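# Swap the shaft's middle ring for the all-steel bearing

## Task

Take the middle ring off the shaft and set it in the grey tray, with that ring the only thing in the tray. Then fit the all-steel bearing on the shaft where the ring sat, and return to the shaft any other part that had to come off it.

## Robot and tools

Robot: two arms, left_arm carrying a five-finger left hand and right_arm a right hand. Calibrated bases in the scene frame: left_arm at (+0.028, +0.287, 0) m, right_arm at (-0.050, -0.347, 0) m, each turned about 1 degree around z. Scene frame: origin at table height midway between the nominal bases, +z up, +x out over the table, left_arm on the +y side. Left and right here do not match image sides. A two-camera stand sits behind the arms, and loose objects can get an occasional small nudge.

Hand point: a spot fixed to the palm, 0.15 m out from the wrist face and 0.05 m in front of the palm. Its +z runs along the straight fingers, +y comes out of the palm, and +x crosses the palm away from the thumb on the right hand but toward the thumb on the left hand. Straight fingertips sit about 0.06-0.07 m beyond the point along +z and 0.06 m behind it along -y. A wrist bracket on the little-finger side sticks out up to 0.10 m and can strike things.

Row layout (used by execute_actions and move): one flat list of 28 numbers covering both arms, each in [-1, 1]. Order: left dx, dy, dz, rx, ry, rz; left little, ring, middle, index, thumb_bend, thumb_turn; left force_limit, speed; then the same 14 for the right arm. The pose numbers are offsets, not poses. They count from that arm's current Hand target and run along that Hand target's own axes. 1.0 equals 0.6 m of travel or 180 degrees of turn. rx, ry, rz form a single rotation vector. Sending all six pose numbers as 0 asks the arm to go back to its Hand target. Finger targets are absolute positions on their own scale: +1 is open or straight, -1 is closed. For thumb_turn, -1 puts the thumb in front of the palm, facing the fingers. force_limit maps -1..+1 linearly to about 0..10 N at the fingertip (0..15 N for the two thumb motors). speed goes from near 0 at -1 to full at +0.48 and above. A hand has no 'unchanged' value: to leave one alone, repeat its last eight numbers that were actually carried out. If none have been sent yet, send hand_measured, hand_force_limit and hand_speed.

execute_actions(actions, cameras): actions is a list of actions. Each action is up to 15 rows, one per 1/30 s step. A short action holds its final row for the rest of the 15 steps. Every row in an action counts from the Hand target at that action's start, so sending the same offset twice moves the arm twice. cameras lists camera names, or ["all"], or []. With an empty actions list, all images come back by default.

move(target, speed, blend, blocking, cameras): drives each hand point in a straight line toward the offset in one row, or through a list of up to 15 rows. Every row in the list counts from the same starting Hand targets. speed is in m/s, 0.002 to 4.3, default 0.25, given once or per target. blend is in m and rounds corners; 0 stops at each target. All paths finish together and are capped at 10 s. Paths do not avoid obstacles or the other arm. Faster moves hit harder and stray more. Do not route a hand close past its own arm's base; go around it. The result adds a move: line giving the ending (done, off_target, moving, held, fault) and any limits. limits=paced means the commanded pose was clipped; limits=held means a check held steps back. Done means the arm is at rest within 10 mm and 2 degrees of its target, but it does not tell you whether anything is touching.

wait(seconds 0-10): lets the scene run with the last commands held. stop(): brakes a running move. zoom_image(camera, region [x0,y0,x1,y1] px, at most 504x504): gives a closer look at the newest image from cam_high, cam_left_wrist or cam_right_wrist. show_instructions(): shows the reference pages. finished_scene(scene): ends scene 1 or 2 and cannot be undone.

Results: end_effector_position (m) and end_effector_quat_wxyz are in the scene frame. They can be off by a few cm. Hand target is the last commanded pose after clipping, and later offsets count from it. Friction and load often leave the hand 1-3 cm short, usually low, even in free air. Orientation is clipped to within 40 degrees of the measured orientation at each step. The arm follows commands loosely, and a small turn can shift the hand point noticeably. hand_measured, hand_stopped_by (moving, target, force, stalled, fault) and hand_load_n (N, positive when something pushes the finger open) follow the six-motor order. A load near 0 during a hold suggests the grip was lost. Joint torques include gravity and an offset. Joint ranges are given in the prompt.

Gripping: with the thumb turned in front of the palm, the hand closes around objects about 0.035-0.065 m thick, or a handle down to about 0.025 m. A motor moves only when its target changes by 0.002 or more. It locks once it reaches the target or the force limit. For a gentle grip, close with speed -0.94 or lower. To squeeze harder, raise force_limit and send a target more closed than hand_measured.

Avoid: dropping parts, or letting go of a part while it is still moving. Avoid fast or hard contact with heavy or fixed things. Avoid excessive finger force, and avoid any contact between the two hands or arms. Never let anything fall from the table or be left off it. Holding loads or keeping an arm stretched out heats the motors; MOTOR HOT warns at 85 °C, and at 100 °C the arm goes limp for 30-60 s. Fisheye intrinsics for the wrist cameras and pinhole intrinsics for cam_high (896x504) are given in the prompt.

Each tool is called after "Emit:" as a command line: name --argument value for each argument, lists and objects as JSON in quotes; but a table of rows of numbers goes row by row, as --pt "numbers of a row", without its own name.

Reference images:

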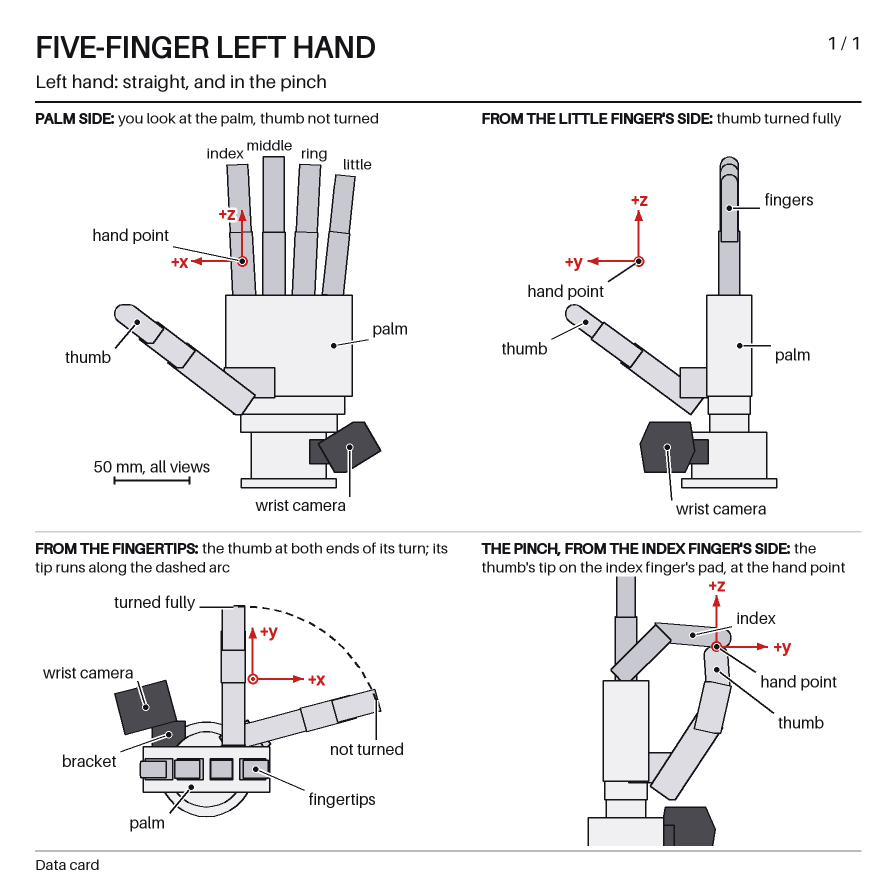

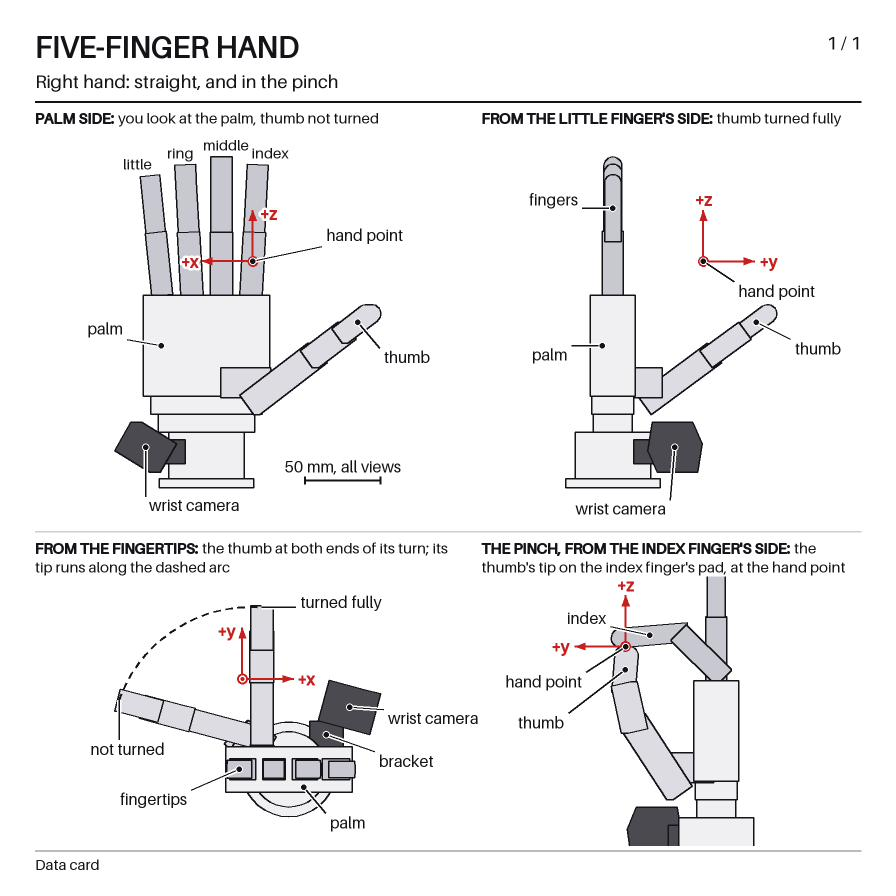

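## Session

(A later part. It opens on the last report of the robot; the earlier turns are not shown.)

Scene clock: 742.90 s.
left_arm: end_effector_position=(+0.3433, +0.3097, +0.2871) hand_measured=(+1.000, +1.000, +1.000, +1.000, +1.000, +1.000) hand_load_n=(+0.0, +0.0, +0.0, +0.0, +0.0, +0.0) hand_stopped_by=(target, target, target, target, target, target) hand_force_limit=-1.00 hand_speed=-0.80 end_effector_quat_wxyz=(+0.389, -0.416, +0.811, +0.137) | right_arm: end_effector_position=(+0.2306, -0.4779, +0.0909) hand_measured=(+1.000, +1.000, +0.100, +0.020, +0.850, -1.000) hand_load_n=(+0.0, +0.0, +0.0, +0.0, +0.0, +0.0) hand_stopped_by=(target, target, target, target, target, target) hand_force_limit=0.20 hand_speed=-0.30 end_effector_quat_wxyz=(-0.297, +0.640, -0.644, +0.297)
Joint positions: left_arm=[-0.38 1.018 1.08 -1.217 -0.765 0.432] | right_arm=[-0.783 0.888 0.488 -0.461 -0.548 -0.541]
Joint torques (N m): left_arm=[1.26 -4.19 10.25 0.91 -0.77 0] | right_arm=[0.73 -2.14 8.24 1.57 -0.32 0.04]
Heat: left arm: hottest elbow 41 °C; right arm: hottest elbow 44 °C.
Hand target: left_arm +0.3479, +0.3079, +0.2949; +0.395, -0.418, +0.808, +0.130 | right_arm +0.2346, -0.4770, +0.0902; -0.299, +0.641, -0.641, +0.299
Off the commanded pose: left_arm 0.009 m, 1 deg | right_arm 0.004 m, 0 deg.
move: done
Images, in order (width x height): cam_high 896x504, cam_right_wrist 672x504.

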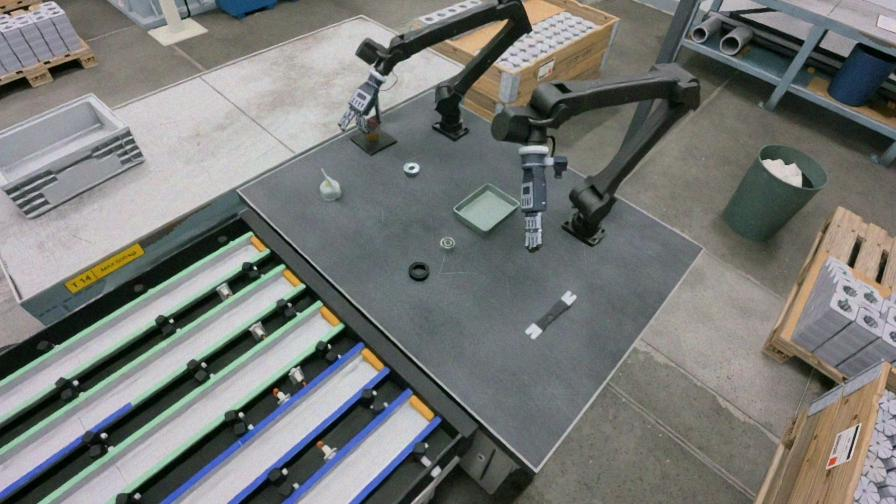

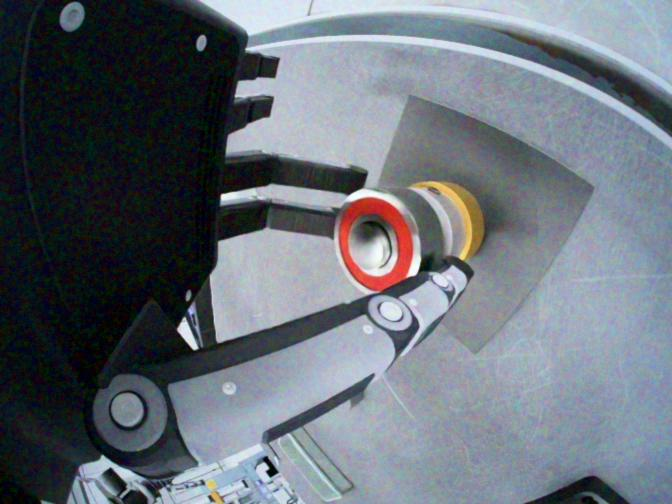

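Emit:
move --target '[0,0,0,0,0,0,1,1,1,1,1,1,-1,-0.8,-0.02,0,0,0,0,0,1,1,0.1,0.02,0.85,-1,0.2,-0.3]' --speed 0.1 --cameras '["cam_right_wrist"]'

Emit:
zoom_image --camera "cam_right_wrist" --region '[300, 100, 550, 350]'

Scene clock: 751.20 s.
left_arm: end_effector_position=(+0.3433, +0.3097, +0.2871) hand_measured=(+1.000, +1.000, +1.000, +1.000, +1.000, +1.000) hand_load_n=(+0.0, +0.0, +0.0, +0.0, +0.0, +0.0) hand_stopped_by=(target, target, target, target, target, target) hand_force_limit=-1.00 hand_speed=-0.80 end_effector_quat_wxyz=(+0.389, -0.416, +0.811, +0.137) | right_arm: end_effector_position=(+0.2299, -0.4670, +0.0867) hand_measured=(+1.000, +1.000, +0.100, +0.020, +0.850, -1.000) hand_load_n=(+0.0, +0.0, +0.0, +0.0, +0.0, +0.0) hand_stopped_by=(target, target, target, target, target, target) hand_force_limit=0.20 hand_speed=-0.30 end_effector_quat_wxyz=(-0.295, +0.643, -0.644, +0.291)
Joint positions: left_arm=[-0.38 1.018 1.08 -1.217 -0.765 0.432] | right_arm=[-0.747 0.871 0.472 -0.461 -0.523 -0.52]
Joint torques (N m): left_arm=[1.26 -4.19 10.25 0.91 -0.77 0] | right_arm=[1.08 -3.66 8.17 1.63 -0.3 0.17]
Heat: left arm: hottest elbow 41 °C; right arm: hottest elbow 44 °C.
Hand target: left_arm +0.3479, +0.3079, +0.2949; +0.395, -0.418, +0.808, +0.130 | right_arm +0.2347, -0.4650, +0.0902; -0.299, +0.641, -0.640, +0.299
Off the commanded pose: left_arm 0.009 m, 1 deg | right_arm 0.006 m, 1 deg.
move: done
Images, in order (width x height): cam_right_wrist 672x504.

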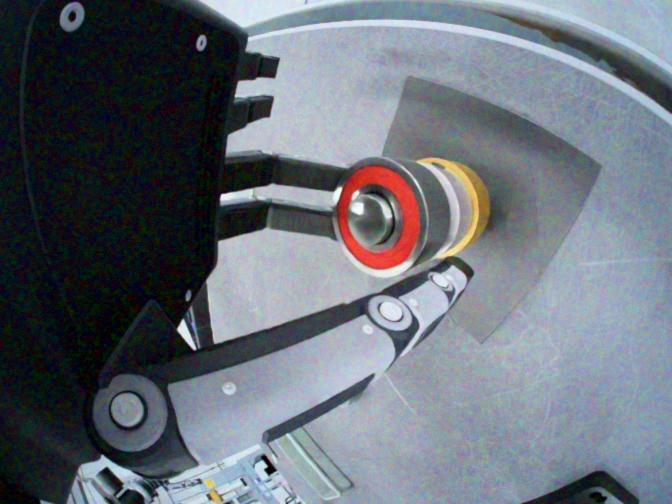

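Scaled by 2.016 from the camera's 672x504 image, which has a finer 960x720 frame.

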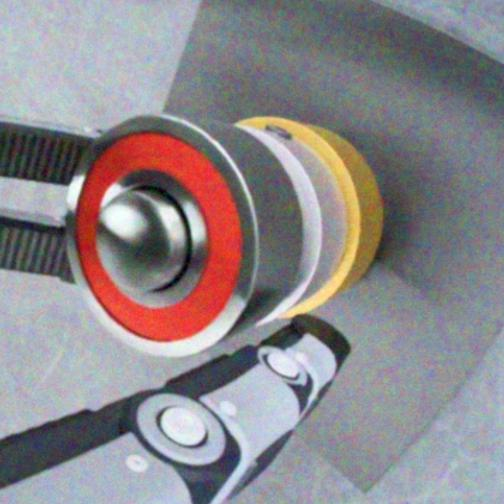

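Emit:
move --target '[0,0,0,0,0,0,1,1,1,1,1,1,-1,-0.8,0.015,-0.0051,-0.0043,0,0,0,1,1,0.1,0.02,0.85,-1,0.2,-0.3]' --speed 0.1 --cameras '["cam_right_wrist"]'

Emit:
zoom_image --camera "cam_right_wrist" --region '[300, 100, 550, 350]'

Scene clock: 767.17 s.
left_arm: end_effector_position=(+0.3433, +0.3097, +0.2871) hand_measured=(+1.000, +1.000, +1.000, +1.000, +1.000, +1.000) hand_load_n=(+0.0, +0.0, +0.0, +0.0, +0.0, +0.0) hand_stopped_by=(target, target, target, target, target, target) hand_force_limit=-1.00 hand_speed=-0.80 end_effector_quat_wxyz=(+0.389, -0.416, +0.811, +0.137) | right_arm: end_effector_position=(+0.2308, -0.4649, +0.0877) hand_measured=(+1.000, +1.000, +0.100, +0.020, +0.850, -1.000) hand_load_n=(+0.0, +0.0, +0.0, -0.5, +0.0, -0.5) hand_stopped_by=(target, target, target, target, target, target) hand_force_limit=0.20 hand_speed=-0.30 end_effector_quat_wxyz=(-0.301, +0.643, -0.642, +0.290)
Joint positions: left_arm=[-0.38 1.018 1.08 -1.217 -0.765 0.432] | right_arm=[-0.747 0.871 0.472 -0.461 -0.537 -0.519]
Joint torques (N m): left_arm=[1.26 -4.19 10.25 0.92 -0.77 0] | right_arm=[-1.61 -2.14 9.66 0.99 -0.47 -0.11]
Heat: left arm: hottest elbow 42 °C; right arm: hottest elbow 43 °C.
Hand target: left_arm +0.3479, +0.3079, +0.2949; +0.395, -0.418, +0.808, +0.130 | right_arm +0.2347, -0.4740, +0.0942; -0.299, +0.641, -0.640, +0.299
Off the commanded pose: left_arm 0.009 m, 1 deg | right_arm 0.012 m, 1 deg.
move: off_target (right_arm)
Images, in order (width x height): cam_right_wrist 672x504.

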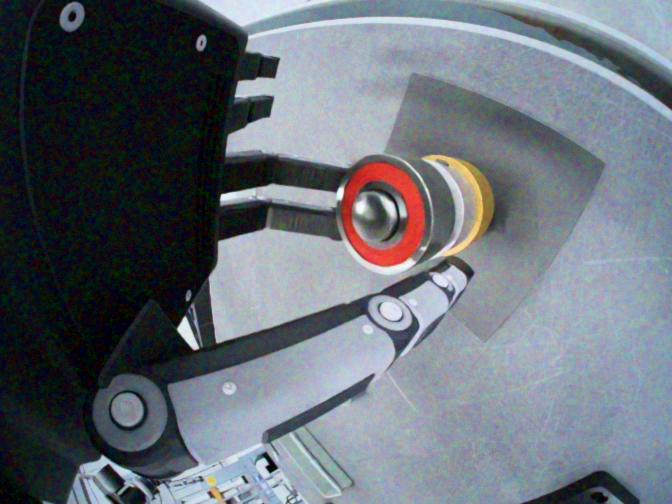

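Scaled by 2.016 from the camera's 672x504 image, which has a finer 960x720 frame.

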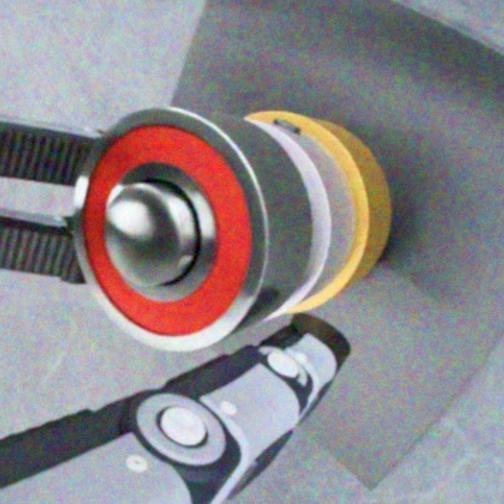

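Emit:
move --target '[0,0,0,0,0,0,1,1,1,1,1,1,-1,-0.8,0.0067,0,0,0,0,0,1,1,0.1,0.02,0.85,-1,0.2,-0.3]' --speed 0.1 --cameras '["cam_right_wrist"]'

Emit:
zoom_image --camera "cam_right_wrist" --region '[300, 100, 550, 350]'

Scene clock: 775.80 s.
left_arm: end_effector_position=(+0.3433, +0.3097, +0.2871) hand_measured=(+1.000, +1.000, +1.000, +1.000, +1.000, +1.000) hand_load_n=(+0.0, +0.0, +0.0, +0.0, +0.0, +0.0) hand_stopped_by=(target, target, target, target, target, target) hand_force_limit=-1.00 hand_speed=-0.80 end_effector_quat_wxyz=(+0.389, -0.416, +0.811, +0.137) | right_arm: end_effector_position=(+0.2293, -0.4671, +0.0852) hand_measured=(+1.000, +1.000, +0.100, +0.020, +0.850, -1.000) hand_load_n=(+0.0, +0.0, +0.0, +0.5, +0.0, +0.0) hand_stopped_by=(target, target, target, target, target, target) hand_force_limit=0.20 hand_speed=-0.30 end_effector_quat_wxyz=(-0.301, +0.641, -0.646, +0.286)
Joint positions: left_arm=[-0.38 1.018 1.08 -1.217 -0.765 0.432] | right_arm=[-0.761 0.883 0.472 -0.461 -0.545 -0.522]
Joint torques (N m): left_arm=[1.26 -4.19 10.24 0.91 -0.77 0] | right_arm=[-1.2 -2.14 10.06 0.96 -0.48 -0.21]
Heat: left arm: hottest elbow 42 °C; right arm: hottest elbow 42 °C.
Hand target: left_arm +0.3479, +0.3079, +0.2949; +0.395, -0.418, +0.808, +0.130 | right_arm +0.2347, -0.4780, +0.0942; -0.299, +0.641, -0.641, +0.299
Off the commanded pose: left_arm 0.009 m, 1 deg | right_arm 0.015 m, 2 deg.
move: off_target (right_arm)
Images, in order (width x height): cam_right_wrist 672x504.

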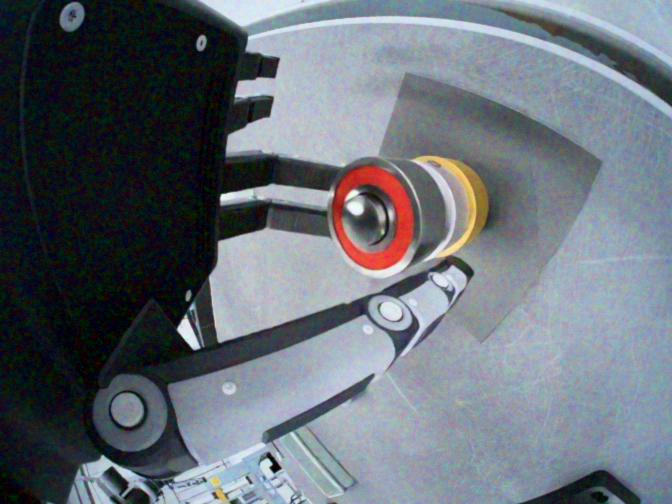

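Scaled by 2.016 from the camera's 672x504 image, which has a finer 960x720 frame.

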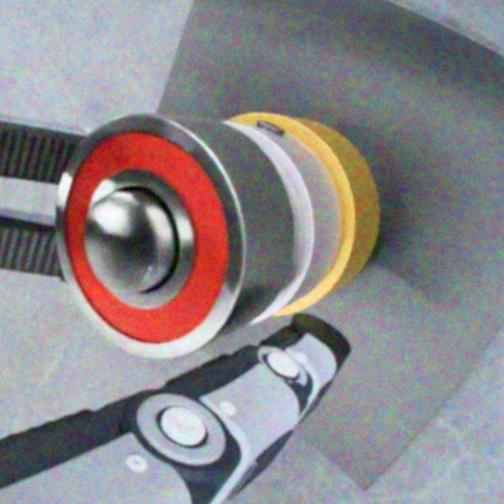

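Emit:
move --pt "0 0 0 0 0 0 1 1 1 1 1 1 -1 -0.8 -0.0633 -0.046 -0.0386 0 0 0 1 1 0.1 0.02 0.85 -1 0.2 -0.3" --pt "0 0 0 0 0 0 1 1 1 1 1 1 -1 -0.8 -0.0025 -0.046 -0.0386 0 0 0 1 1 0.1 0.02 0.85 -1 0.2 -0.3" --pt "0 0 0 0 0 0 1 1 1 1 1 1 -1 -0.8 -0.0025 0.0051 0.0043 0 0 0 1 1 0.1 0.02 0.85 -1 0.2 -0.3" --speed 0.12 --cameras '["cam_right_wrist"]'

Emit:
zoom_image --camera "cam_right_wrist" --region '[300, 100, 550, 350]'

Scene clock: 797.83 s.
left_arm: end_effector_position=(+0.3433, +0.3097, +0.2871) hand_measured=(+1.000, +1.000, +1.000, +1.000, +1.000, +1.000) hand_load_n=(+0.0, +0.0, +0.0, +0.0, +0.0, +0.0) hand_stopped_by=(target, target, target, target, target, target) hand_force_limit=-1.00 hand_speed=-0.80 end_effector_quat_wxyz=(+0.389, -0.416, +0.811, +0.137) | right_arm: end_effector_position=(+0.2330, -0.4695, +0.0907) hand_measured=(+1.000, +1.000, +0.100, +0.020, +0.850, -1.000) hand_load_n=(+0.0, +0.0, +0.0, +0.0, +0.5, +0.0) hand_stopped_by=(target, target, target, target, target, target) hand_force_limit=0.20 hand_speed=-0.30 end_effector_quat_wxyz=(-0.302, +0.640, -0.645, +0.289)
Joint positions: left_arm=[-0.38 1.018 1.08 -1.217 -0.765 0.432] | right_arm=[-0.758 0.886 0.487 -0.466 -0.542 -0.518]
Joint torques (N m): left_arm=[1.26 -4.19 10.24 0.94 -0.77 0] | right_arm=[-1.03 -2.2 8.29 1.74 -0.46 -0.21]
Heat: left arm: hottest elbow 42 °C; right arm: hottest elbow 43 °C.
Hand target: left_arm +0.3479, +0.3079, +0.2949; +0.395, -0.418, +0.808, +0.130 | right_arm +0.2347, -0.4765, +0.0902; -0.299, +0.641, -0.640, +0.299
Off the commanded pose: left_arm 0.009 m, 1 deg | right_arm 0.007 m, 1 deg.
move: done
Images, in order (width x height): cam_right_wrist 672x504.

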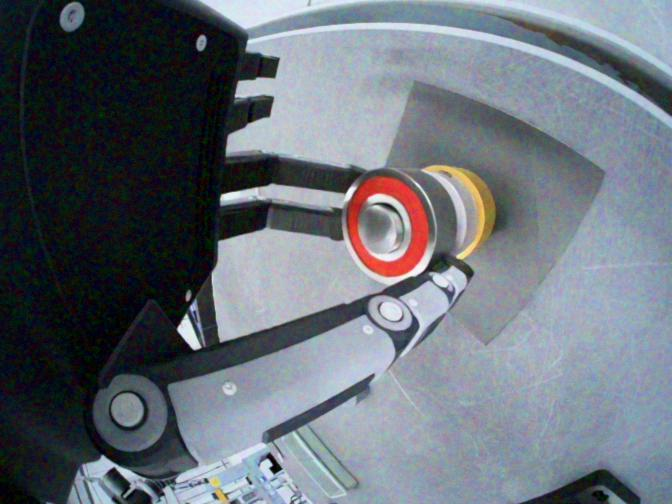

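Scaled by 2.016 from the camera's 672x504 image, which has a finer 960x720 frame.

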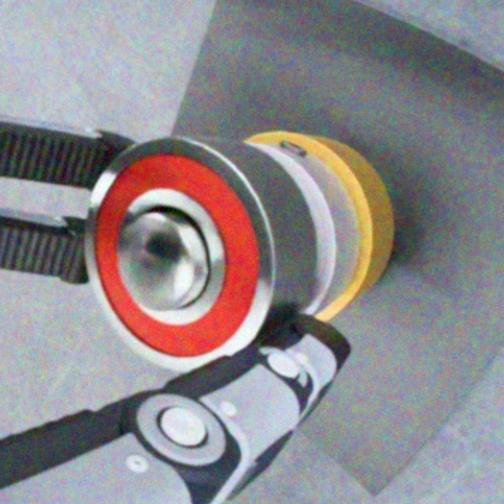

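Emit:
move --target '[0,0,0,0,0,0,1,1,1,1,1,1,-1,-0.8,0,0,0,0,0,0,1,1,-0.6,-0.61,0.41,-1,0.4,-0.85]' --speed 0.1 --cameras '["cam_right_wrist"]'

Emit:
zoom_image --camera "cam_right_wrist" --region '[300, 100, 550, 350]'

Scene clock: 808.90 s.
left_arm: end_effector_position=(+0.3433, +0.3097, +0.2871) hand_measured=(+1.000, +1.000, +1.000, +1.000, +1.000, +1.000) hand_load_n=(+0.0, +0.0, +0.0, +0.0, +0.0, +0.0) hand_stopped_by=(target, target, target, target, target, target) hand_force_limit=-1.00 hand_speed=-0.80 end_effector_quat_wxyz=(+0.389, -0.416, +0.811, +0.137) | right_arm: end_effector_position=(+0.2304, -0.4683, +0.0872) hand_measured=(+1.000, +1.000, -0.090, -0.324, +0.754, -1.000) hand_load_n=(+0.0, +0.0, +3.5, +6.5, +13.5, +1.5) hand_stopped_by=(target, target, force, force, force, target) hand_force_limit=0.40 hand_speed=-0.85 end_effector_quat_wxyz=(-0.302, +0.639, -0.647, +0.285)
Joint positions: left_arm=[-0.38 1.018 1.08 -1.217 -0.765 0.432] | right_arm=[-0.762 0.887 0.48 -0.466 -0.545 -0.518]
Joint torques (N m): left_arm=[1.26 -4.19 10.24 0.92 -0.77 0] | right_arm=[-0.73 -2.2 8.76 1.7 -0.38 -0.21]
Heat: left arm: hottest elbow 42 °C; right arm: hottest elbow 43 °C.
Hand target: left_arm +0.3479, +0.3079, +0.2949; +0.395, -0.418, +0.808, +0.130 | right_arm +0.2346, -0.4765, +0.0901; -0.299, +0.641, -0.640, +0.299
Off the commanded pose: left_arm 0.009 m, 1 deg | right_arm 0.010 m, 2 deg.
move: done
Images, in order (width x height): cam_right_wrist 672x504.

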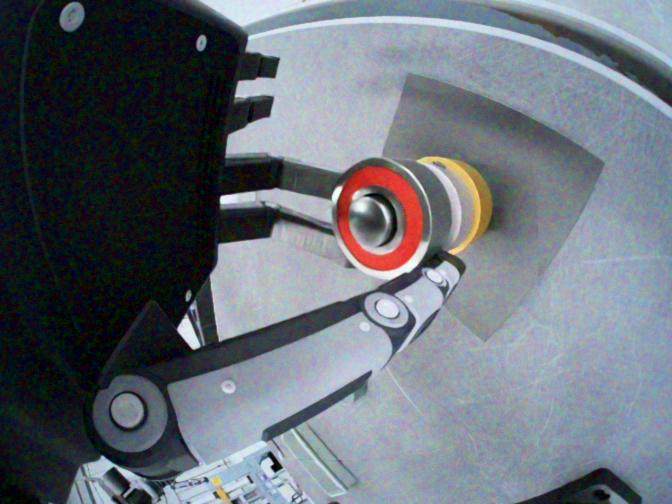

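Scaled by 2.016 from the camera's 672x504 image, which has a finer 960x720 frame.

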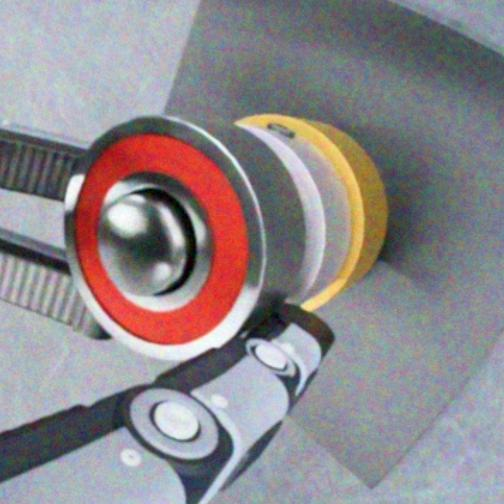

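Emit:
move --target '[0,0,0,0,0,0,1,1,1,1,1,1,-1,-0.8,0.0133,-0.0447,-0.0245,0,0,0,1,1,-0.6,-0.61,0.41,-1,0.4,-0.85]' --speed 0.05 --cameras '["cam_high","cam_right_wrist"]'

Emit:
zoom_image --camera "cam_high" --region '[340, 90, 410, 160]'

Emit:
zoom_image --camera "cam_right_wrist" --region '[300, 100, 550, 350]'

Scene clock: 828.50 s.
left_arm: end_effector_position=(+0.3433, +0.3097, +0.2871) hand_measured=(+1.000, +1.000, +1.000, +1.000, +1.000, +1.000) hand_load_n=(+0.0, +0.0, +0.0, +0.0, +0.0, +0.0) hand_stopped_by=(target, target, target, target, target, target) hand_force_limit=-1.00 hand_speed=-0.80 end_effector_quat_wxyz=(+0.389, -0.416, +0.811, +0.137) | right_arm: end_effector_position=(+0.2281, -0.4651, +0.0931) hand_measured=(+1.000, +1.000, -0.090, -0.324, +0.750, -1.000) hand_load_n=(+0.0, +0.0, +1.5, +0.0, +1.0, +0.5) hand_stopped_by=(target, target, force, force, force, target) hand_force_limit=0.40 hand_speed=-0.85 end_effector_quat_wxyz=(-0.303, +0.641, -0.651, +0.271)
Joint positions: left_arm=[-0.38 1.018 1.08 -1.217 -0.765 0.432] | right_arm=[-0.762 0.887 0.504 -0.521 -0.551 -0.522]
Joint torques (N m): left_arm=[1.26 -4.13 10.24 0.92 -0.77 0] | right_arm=[-1.26 -3.08 12.79 0.46 -0.3 -0.22]
Heat: left arm: hottest elbow 42 °C; right arm: hottest elbow 42 °C.
Hand target: left_arm +0.3479, +0.3079, +0.2949; +0.395, -0.418, +0.808, +0.130 | right_arm +0.2407, -0.4845, +0.1202; -0.299, +0.641, -0.640, +0.299
Off the commanded pose: left_arm 0.009 m, 1 deg | right_arm 0.036 m, 3 deg.
move: off_target (right_arm)
Images, in order (width x height): cam_high 896x504, cam_right_wrist 672x504.

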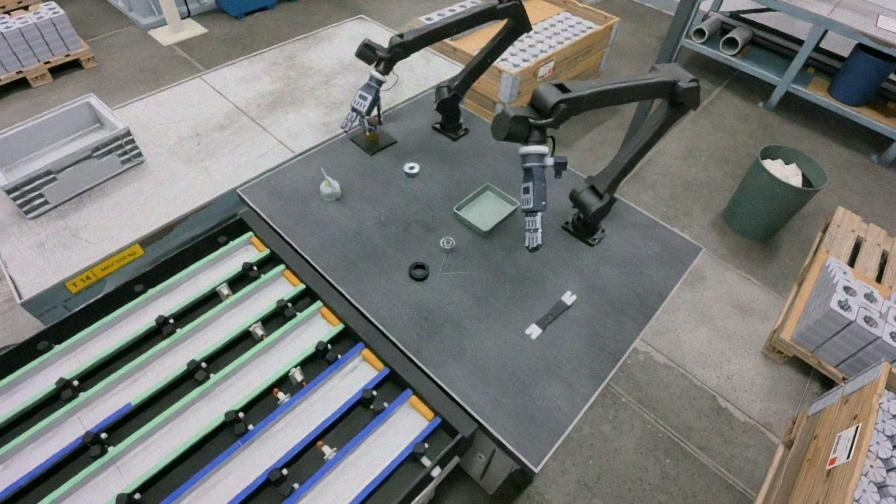

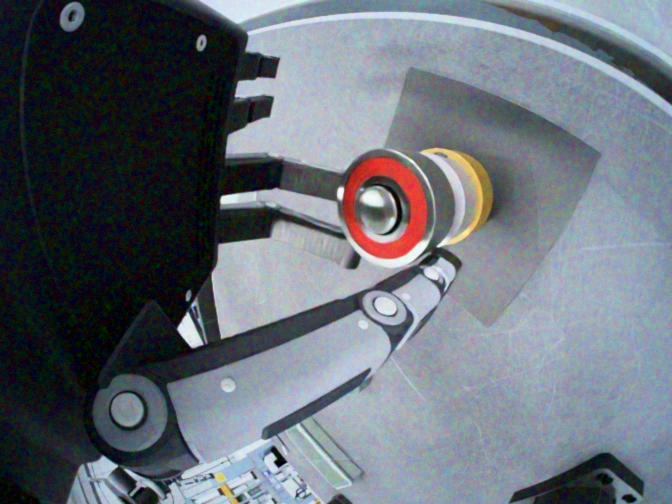

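Scaled by 7.200 from the camera's 896x504 image, which has a finer 1280x720 frame.

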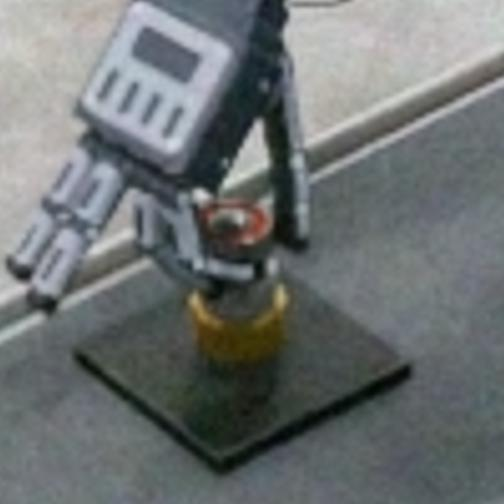

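Scaled by 2.016 from the camera's 672x504 image, which has a finer 960x720 frame.

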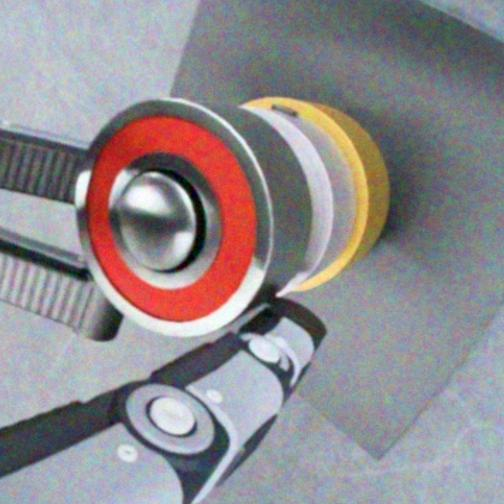

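Emit:
move --pt "0 0 0 0 0 0 1 1 1 1 1 1 -1 -0.8 0 0 0 0 0 0 1 1 0.1 0.02 0.9 -1 0.2 -0.3" --pt "0 0 0 0 0 0 1 1 1 1 1 1 -1 -0.8 -0.0025 0.0538 0.035 0 0 0 1 1 0.1 0.02 0.85 -1 0.2 -0.3" --pt "0 0 0 0 0 0 1 1 1 1 1 1 -1 -0.8 -0.0025 0.0152 0.0025 0 0 0 1 1 0.1 0.02 0.85 -1 0.2 -0.3" --speed 0.08 --cameras '["cam_right_wrist"]'

Emit:
zoom_image --camera "cam_right_wrist" --region '[300, 100, 550, 350]'

Scene clock: 882.90 s.
left_arm: end_effector_position=(+0.3433, +0.3097, +0.2871) hand_measured=(+1.000, +1.000, +1.000, +1.000, +1.000, +1.000) hand_load_n=(+0.0, +0.0, +0.0, +0.0, +0.0, +0.0) hand_stopped_by=(target, target, target, target, target, target) hand_force_limit=-1.00 hand_speed=-0.80 end_effector_quat_wxyz=(+0.389, -0.416, +0.811, +0.137) | right_arm: end_effector_position=(+0.2232, -0.4670, +0.0856) hand_measured=(+1.000, +1.000, +0.100, +0.020, +0.858, -1.000) hand_load_n=(+0.0, +0.0, -0.5, +0.0, +0.0, +0.0) hand_stopped_by=(target, target, target, target, force, target) hand_force_limit=0.20 hand_speed=-0.30 end_effector_quat_wxyz=(-0.301, +0.638, -0.655, +0.270)
Joint positions: left_arm=[-0.38 1.018 1.08 -1.217 -0.765 0.432] | right_arm=[-0.779 0.89 0.486 -0.509 -0.555 -0.53]
Joint torques (N m): left_arm=[1.26 -4.19 10.25 0.92 -0.77 0] | right_arm=[-0.5 -3.72 12.21 0.43 -0.34 -0.23]
Motor temperatures (°C): left_arm=[28 27 42 27 21 23] | right_arm=[27 24 51 22 21 23]
Heat: left arm: hottest elbow 42 °C; right arm: hottest elbow 51 °C.
Hand target: left_arm +0.3479, +0.3079, +0.2949; +0.395, -0.418, +0.808, +0.130 | right_arm +0.2359, -0.4830, +0.1122; -0.299, +0.641, -0.641, +0.299
Off the commanded pose: left_arm 0.009 m, 1 deg | right_arm 0.034 m, 4 deg.
move: off_target (right_arm)
Images, in order (width x height): cam_right_wrist 672x504.

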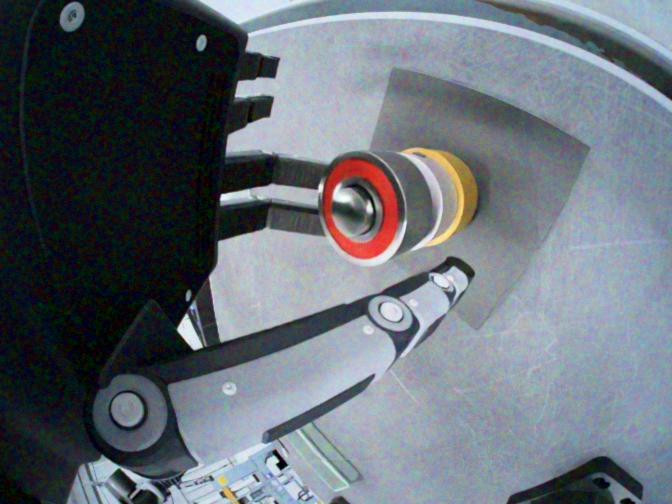

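Scaled by 2.016 from the camera's 672x504 image, which has a finer 960x720 frame.

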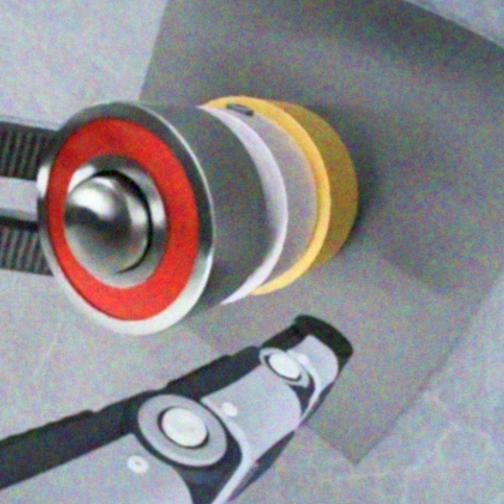

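Emit:
move --target '[0,0,0,0,0,0,1,1,1,1,1,1,-1,-0.8,0.0167,-0.017,0.0097,0,0,0,1,1,0.1,0.02,0.85,-1,0.2,-0.3]' --speed 0.08 --cameras '["cam_right_wrist"]'

Emit:
zoom_image --camera "cam_right_wrist" --region '[300, 100, 550, 350]'

Scene clock: 897.27 s.
left_arm: end_effector_position=(+0.3433, +0.3097, +0.2871) hand_measured=(+1.000, +1.000, +1.000, +1.000, +1.000, +1.000) hand_load_n=(+0.0, +0.0, +0.0, +0.0, +0.0, +0.0) hand_stopped_by=(target, target, target, target, target, target) hand_force_limit=-1.00 hand_speed=-0.80 end_effector_quat_wxyz=(+0.389, -0.416, +0.811, +0.137) | right_arm: end_effector_position=(+0.2314, -0.4747, +0.0926) hand_measured=(+1.000, +1.000, +0.100, +0.020, +0.858, -1.000) hand_load_n=(-0.5, +0.0, +0.0, +0.0, +0.0, +0.0) hand_stopped_by=(target, target, target, target, force, target) hand_force_limit=0.20 hand_speed=-0.30 end_effector_quat_wxyz=(-0.301, +0.638, -0.654, +0.273)
Joint positions: left_arm=[-0.38 1.018 1.08 -1.217 -0.765 0.432] | right_arm=[-0.779 0.917 0.519 -0.509 -0.555 -0.531]
Joint torques (N m): left_arm=[1.26 -4.19 10.25 0.92 -0.77 0] | right_arm=[-0.38 -2.55 12.49 0.83 -0.37 -0.22]
Heat: left arm: hottest elbow 42 °C; right arm: hottest elbow 50 °C.
Hand target: left_arm +0.3479, +0.3079, +0.2949; +0.395, -0.418, +0.808, +0.130 | right_arm +0.2470, -0.4930, +0.1163; -0.299, +0.641, -0.640, +0.299
Off the commanded pose: left_arm 0.009 m, 1 deg | right_arm 0.034 m, 3 deg.
move: off_target (right_arm)
Images, in order (width x height): cam_right_wrist 672x504.

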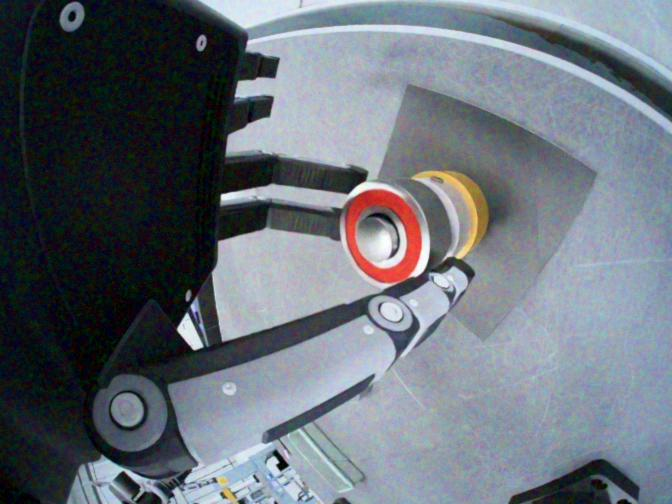

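Scaled by 2.016 from the camera's 672x504 image, which has a finer 960x720 frame.

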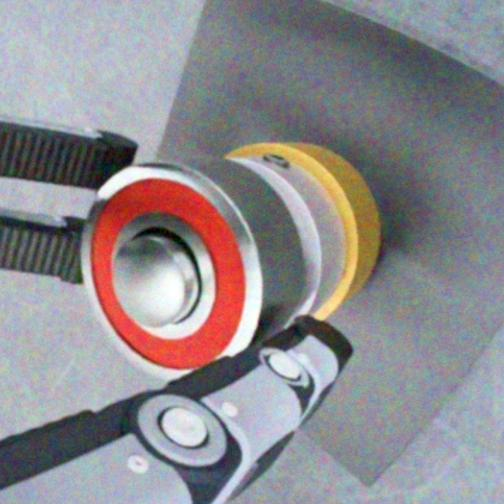

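Emit:
move --target '[0,0,0,0,0,0,1,1,1,1,1,1,-1,-0.8,0,0,0,0,0,0,1,1,-0.6,-0.62,0.42,-1,0.4,-0.85]' --speed 0.1 --cameras '[]'

Emit:
move --target '[0,0,0,0,0,0,1,1,1,1,1,1,-1,-0.8,0.003,-0.0357,-0.0266,0,0,0,1,1,-0.6,-0.62,0.42,-1,0.4,-0.85]' --speed 0.05 --cameras '["cam_high","cam_right_wrist"]'

Emit:
zoom_image --camera "cam_high" --region '[340, 90, 410, 160]'

Emit:
zoom_image --camera "cam_right_wrist" --region '[300, 100, 550, 350]'

Scene clock: 908.77 s.
left_arm: end_effector_position=(+0.3433, +0.3097, +0.2871) hand_measured=(+1.000, +1.000, +1.000, +1.000, +1.000, +1.000) hand_load_n=(+0.0, +0.0, +0.0, +0.0, +0.0, +0.0) hand_stopped_by=(target, target, target, target, target, target) hand_force_limit=-1.00 hand_speed=-0.80 end_effector_quat_wxyz=(+0.389, -0.416, +0.811, +0.137) | right_arm: end_effector_position=(+0.2303, -0.4746, +0.0913) hand_measured=(+1.000, +1.000, -0.104, -0.198, +0.770, -1.000) hand_load_n=(+0.0, -0.5, +6.0, +9.5, +14.0, -3.0) hand_stopped_by=(target, target, force, force, force, target) hand_force_limit=0.40 hand_speed=-0.85 end_effector_quat_wxyz=(-0.299, +0.638, -0.656, +0.270)
Joint positions: left_arm=[-0.38 1.018 1.08 -1.217 -0.765 0.432] | right_arm=[-0.779 0.92 0.519 -0.513 -0.551 -0.532]
Joint torques (N m): left_arm=[1.32 -4.19 10.25 0.91 -0.77 0] | right_arm=[-0.56 -2.73 12.45 0.96 -0.5 -0.2]
Heat: left arm: hottest elbow 42 °C; right arm: hottest elbow 49 °C.
Hand target: left_arm +0.3479, +0.3079, +0.2949; +0.395, -0.418, +0.808, +0.130 | right_arm +0.2469, -0.4929, +0.1161; -0.299, +0.641, -0.641, +0.298
Off the commanded pose: left_arm 0.009 m, 1 deg | right_arm 0.035 m, 4 deg.
move: off_target (right_arm)
No camera images: "cameras" was empty.

Scene clock: 909.87 s.
left_arm: end_effector_position=(+0.3433, +0.3097, +0.2871) hand_measured=(+1.000, +1.000, +1.000, +1.000, +1.000, +1.000) hand_load_n=(-0.5, +0.0, +0.0, +0.0, +0.0, +0.0) hand_stopped_by=(target, target, target, target, target, target) hand_force_limit=-1.00 hand_speed=-0.80 end_effector_quat_wxyz=(+0.389, -0.416, +0.811, +0.137) | right_arm: end_effector_position=(+0.2304, -0.4748, +0.1059) hand_measured=(+1.000, +1.000, -0.104, -0.198, +0.770, -1.000) hand_load_n=(+0.0, +0.0, +5.5, +9.5, +14.0, -2.5) hand_stopped_by=(target, target, force, force, force, target) hand_force_limit=0.40 hand_speed=-0.85 end_effector_quat_wxyz=(-0.299, +0.638, -0.660, +0.259)
Joint positions: left_arm=[-0.38 1.018 1.08 -1.217 -0.765 0.432] | right_arm=[-0.779 0.917 0.565 -0.587 -0.551 -0.533]
Joint torques (N m): left_arm=[1.32 -4.19 10.24 0.91 -0.77 0] | right_arm=[-0.44 -4.66 13.5 0.54 -0.49 -0.18]
Heat: left arm: hottest elbow 42 °C; right arm: hottest elbow 49 °C.
Hand target: left_arm +0.3479, +0.3079, +0.2949; +0.395, -0.418, +0.808, +0.130 | right_arm +0.2485, -0.4947, +0.1429; -0.299, +0.641, -0.640, +0.299
Off the commanded pose: left_arm 0.009 m, 1 deg | right_arm 0.046 m, 5 deg.
move: off_target (right_arm)
Images, in order (width x height): cam_high 896x504, cam_right_wrist 672x504.

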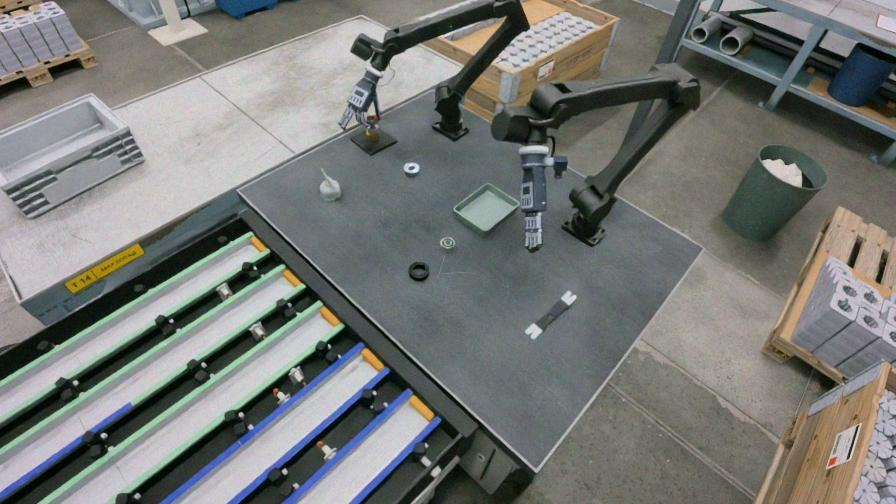

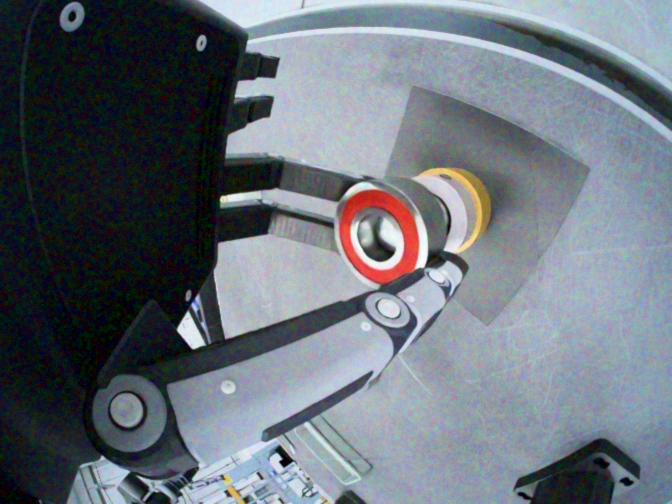

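Scaled by 7.200 from the camera's 896x504 image, which has a finer 1280x720 frame.

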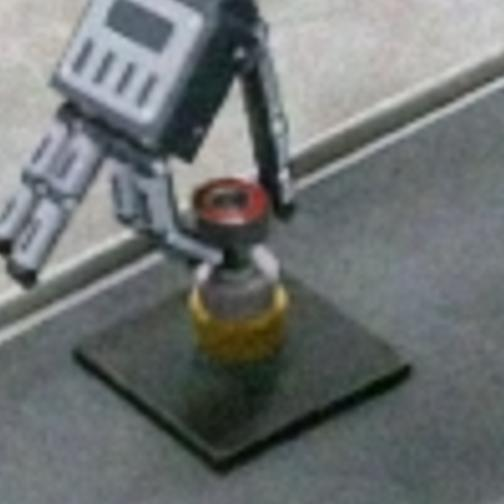

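Scaled by 2.016 from the camera's 672x504 image, which has a finer 960x720 frame.

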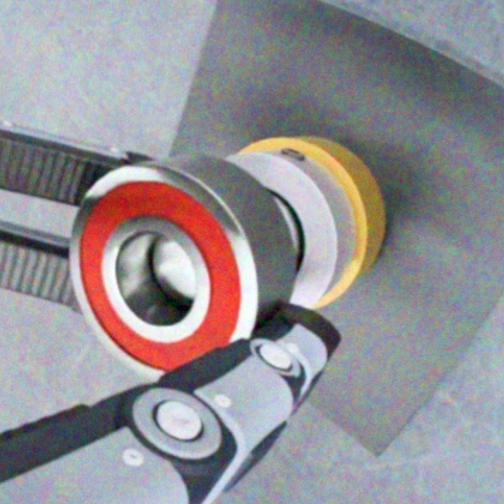

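Emit:
move --target '[0,0,0,0,0,0,1,1,1,1,1,1,-1,-0.8,0.0033,-0.0596,-0.0456,0,0,0,1,1,-0.6,-0.62,0.42,-1,0.4,-0.85]' --speed 0.06 --cameras '["cam_high","cam_right_wrist"]'

Emit:
zoom_image --camera "cam_high" --region '[340, 90, 410, 160]'

Emit:
zoom_image --camera "cam_right_wrist" --region '[300, 100, 550, 350]'

Scene clock: 932.27 s.
left_arm: end_effector_position=(+0.3433, +0.3097, +0.2871) hand_measured=(+1.000, +1.000, +1.000, +1.000, +1.000, +1.000) hand_load_n=(+0.0, +0.0, +0.0, +0.0, +0.0, +0.0) hand_stopped_by=(target, target, target, target, target, target) hand_force_limit=-1.00 hand_speed=-0.80 end_effector_quat_wxyz=(+0.389, -0.416, +0.811, +0.137) | right_arm: end_effector_position=(+0.2378, -0.4817, +0.1535) hand_measured=(+1.000, +1.000, -0.104, -0.198, +0.768, -1.000) hand_load_n=(+0.0, +0.0, +1.5, +3.5, +3.5, -1.0) hand_stopped_by=(target, target, force, force, force, target) hand_force_limit=0.40 hand_speed=-0.85 end_effector_quat_wxyz=(-0.299, +0.638, -0.658, +0.265)
Joint positions: left_arm=[-0.38 1.018 1.08 -1.217 -0.765 0.432] | right_arm=[-0.779 0.895 0.681 -0.712 -0.551 -0.533]
Joint torques (N m): left_arm=[1.26 -4.19 10.25 0.92 -0.77 0] | right_arm=[-0.32 -4.6 13.48 0.43 -0.5 -0.19]
Heat: left arm: hottest elbow 42 °C; right arm: hottest elbow 52 °C.
Hand target: left_arm +0.3479, +0.3079, +0.2949; +0.395, -0.418, +0.808, +0.130 | right_arm +0.2505, -0.4967, +0.1878; -0.299, +0.641, -0.640, +0.299
Off the commanded pose: left_arm 0.009 m, 1 deg | right_arm 0.040 m, 4 deg.
move: off_target (right_arm)
Images, in order (width x height): cam_high 896x504, cam_right_wrist 672x504.

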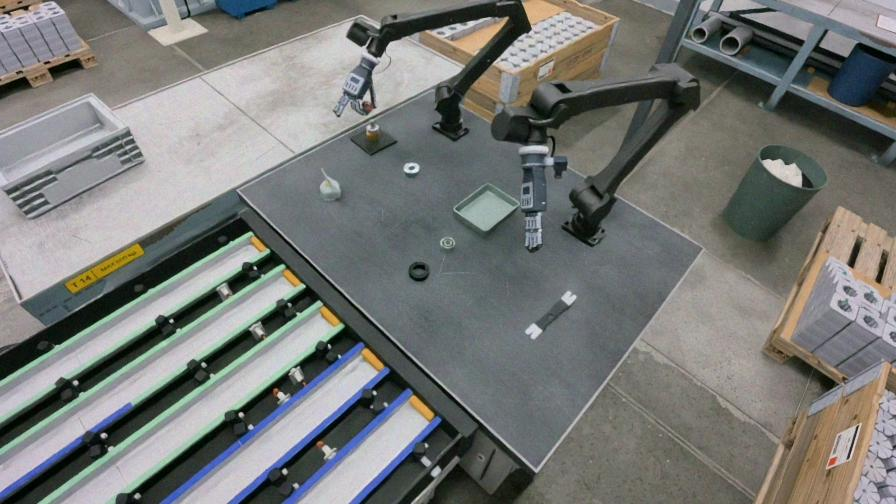

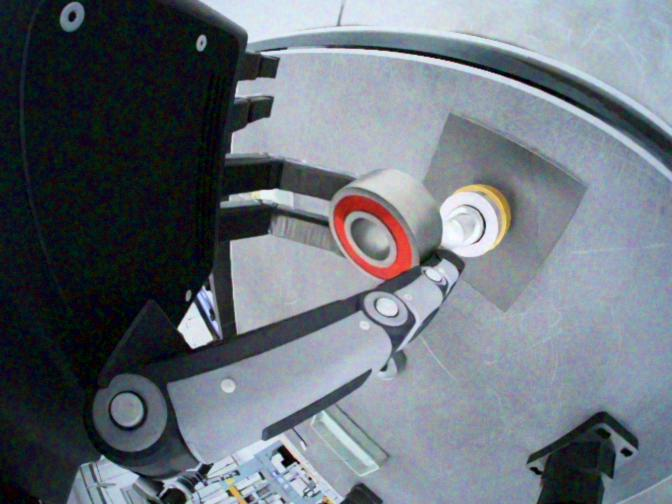

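Scaled by 7.200 from the camera's 896x504 image, which has a finer 1280x720 frame.

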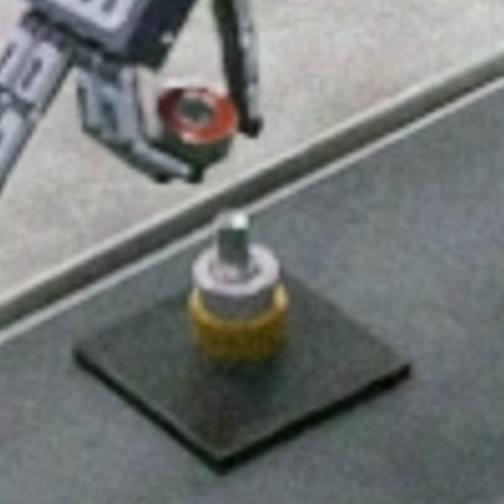

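Scaled by 2.016 from the camera's 672x504 image, which has a finer 960x720 frame.

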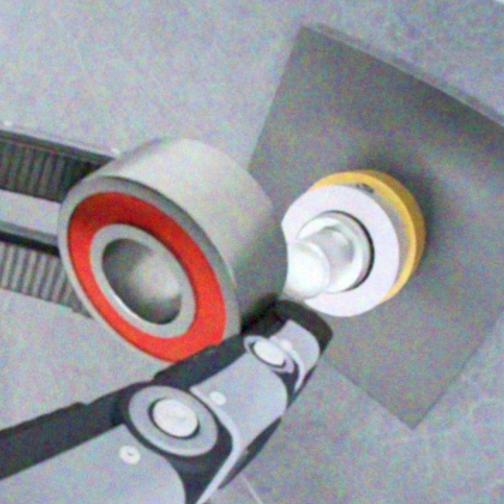

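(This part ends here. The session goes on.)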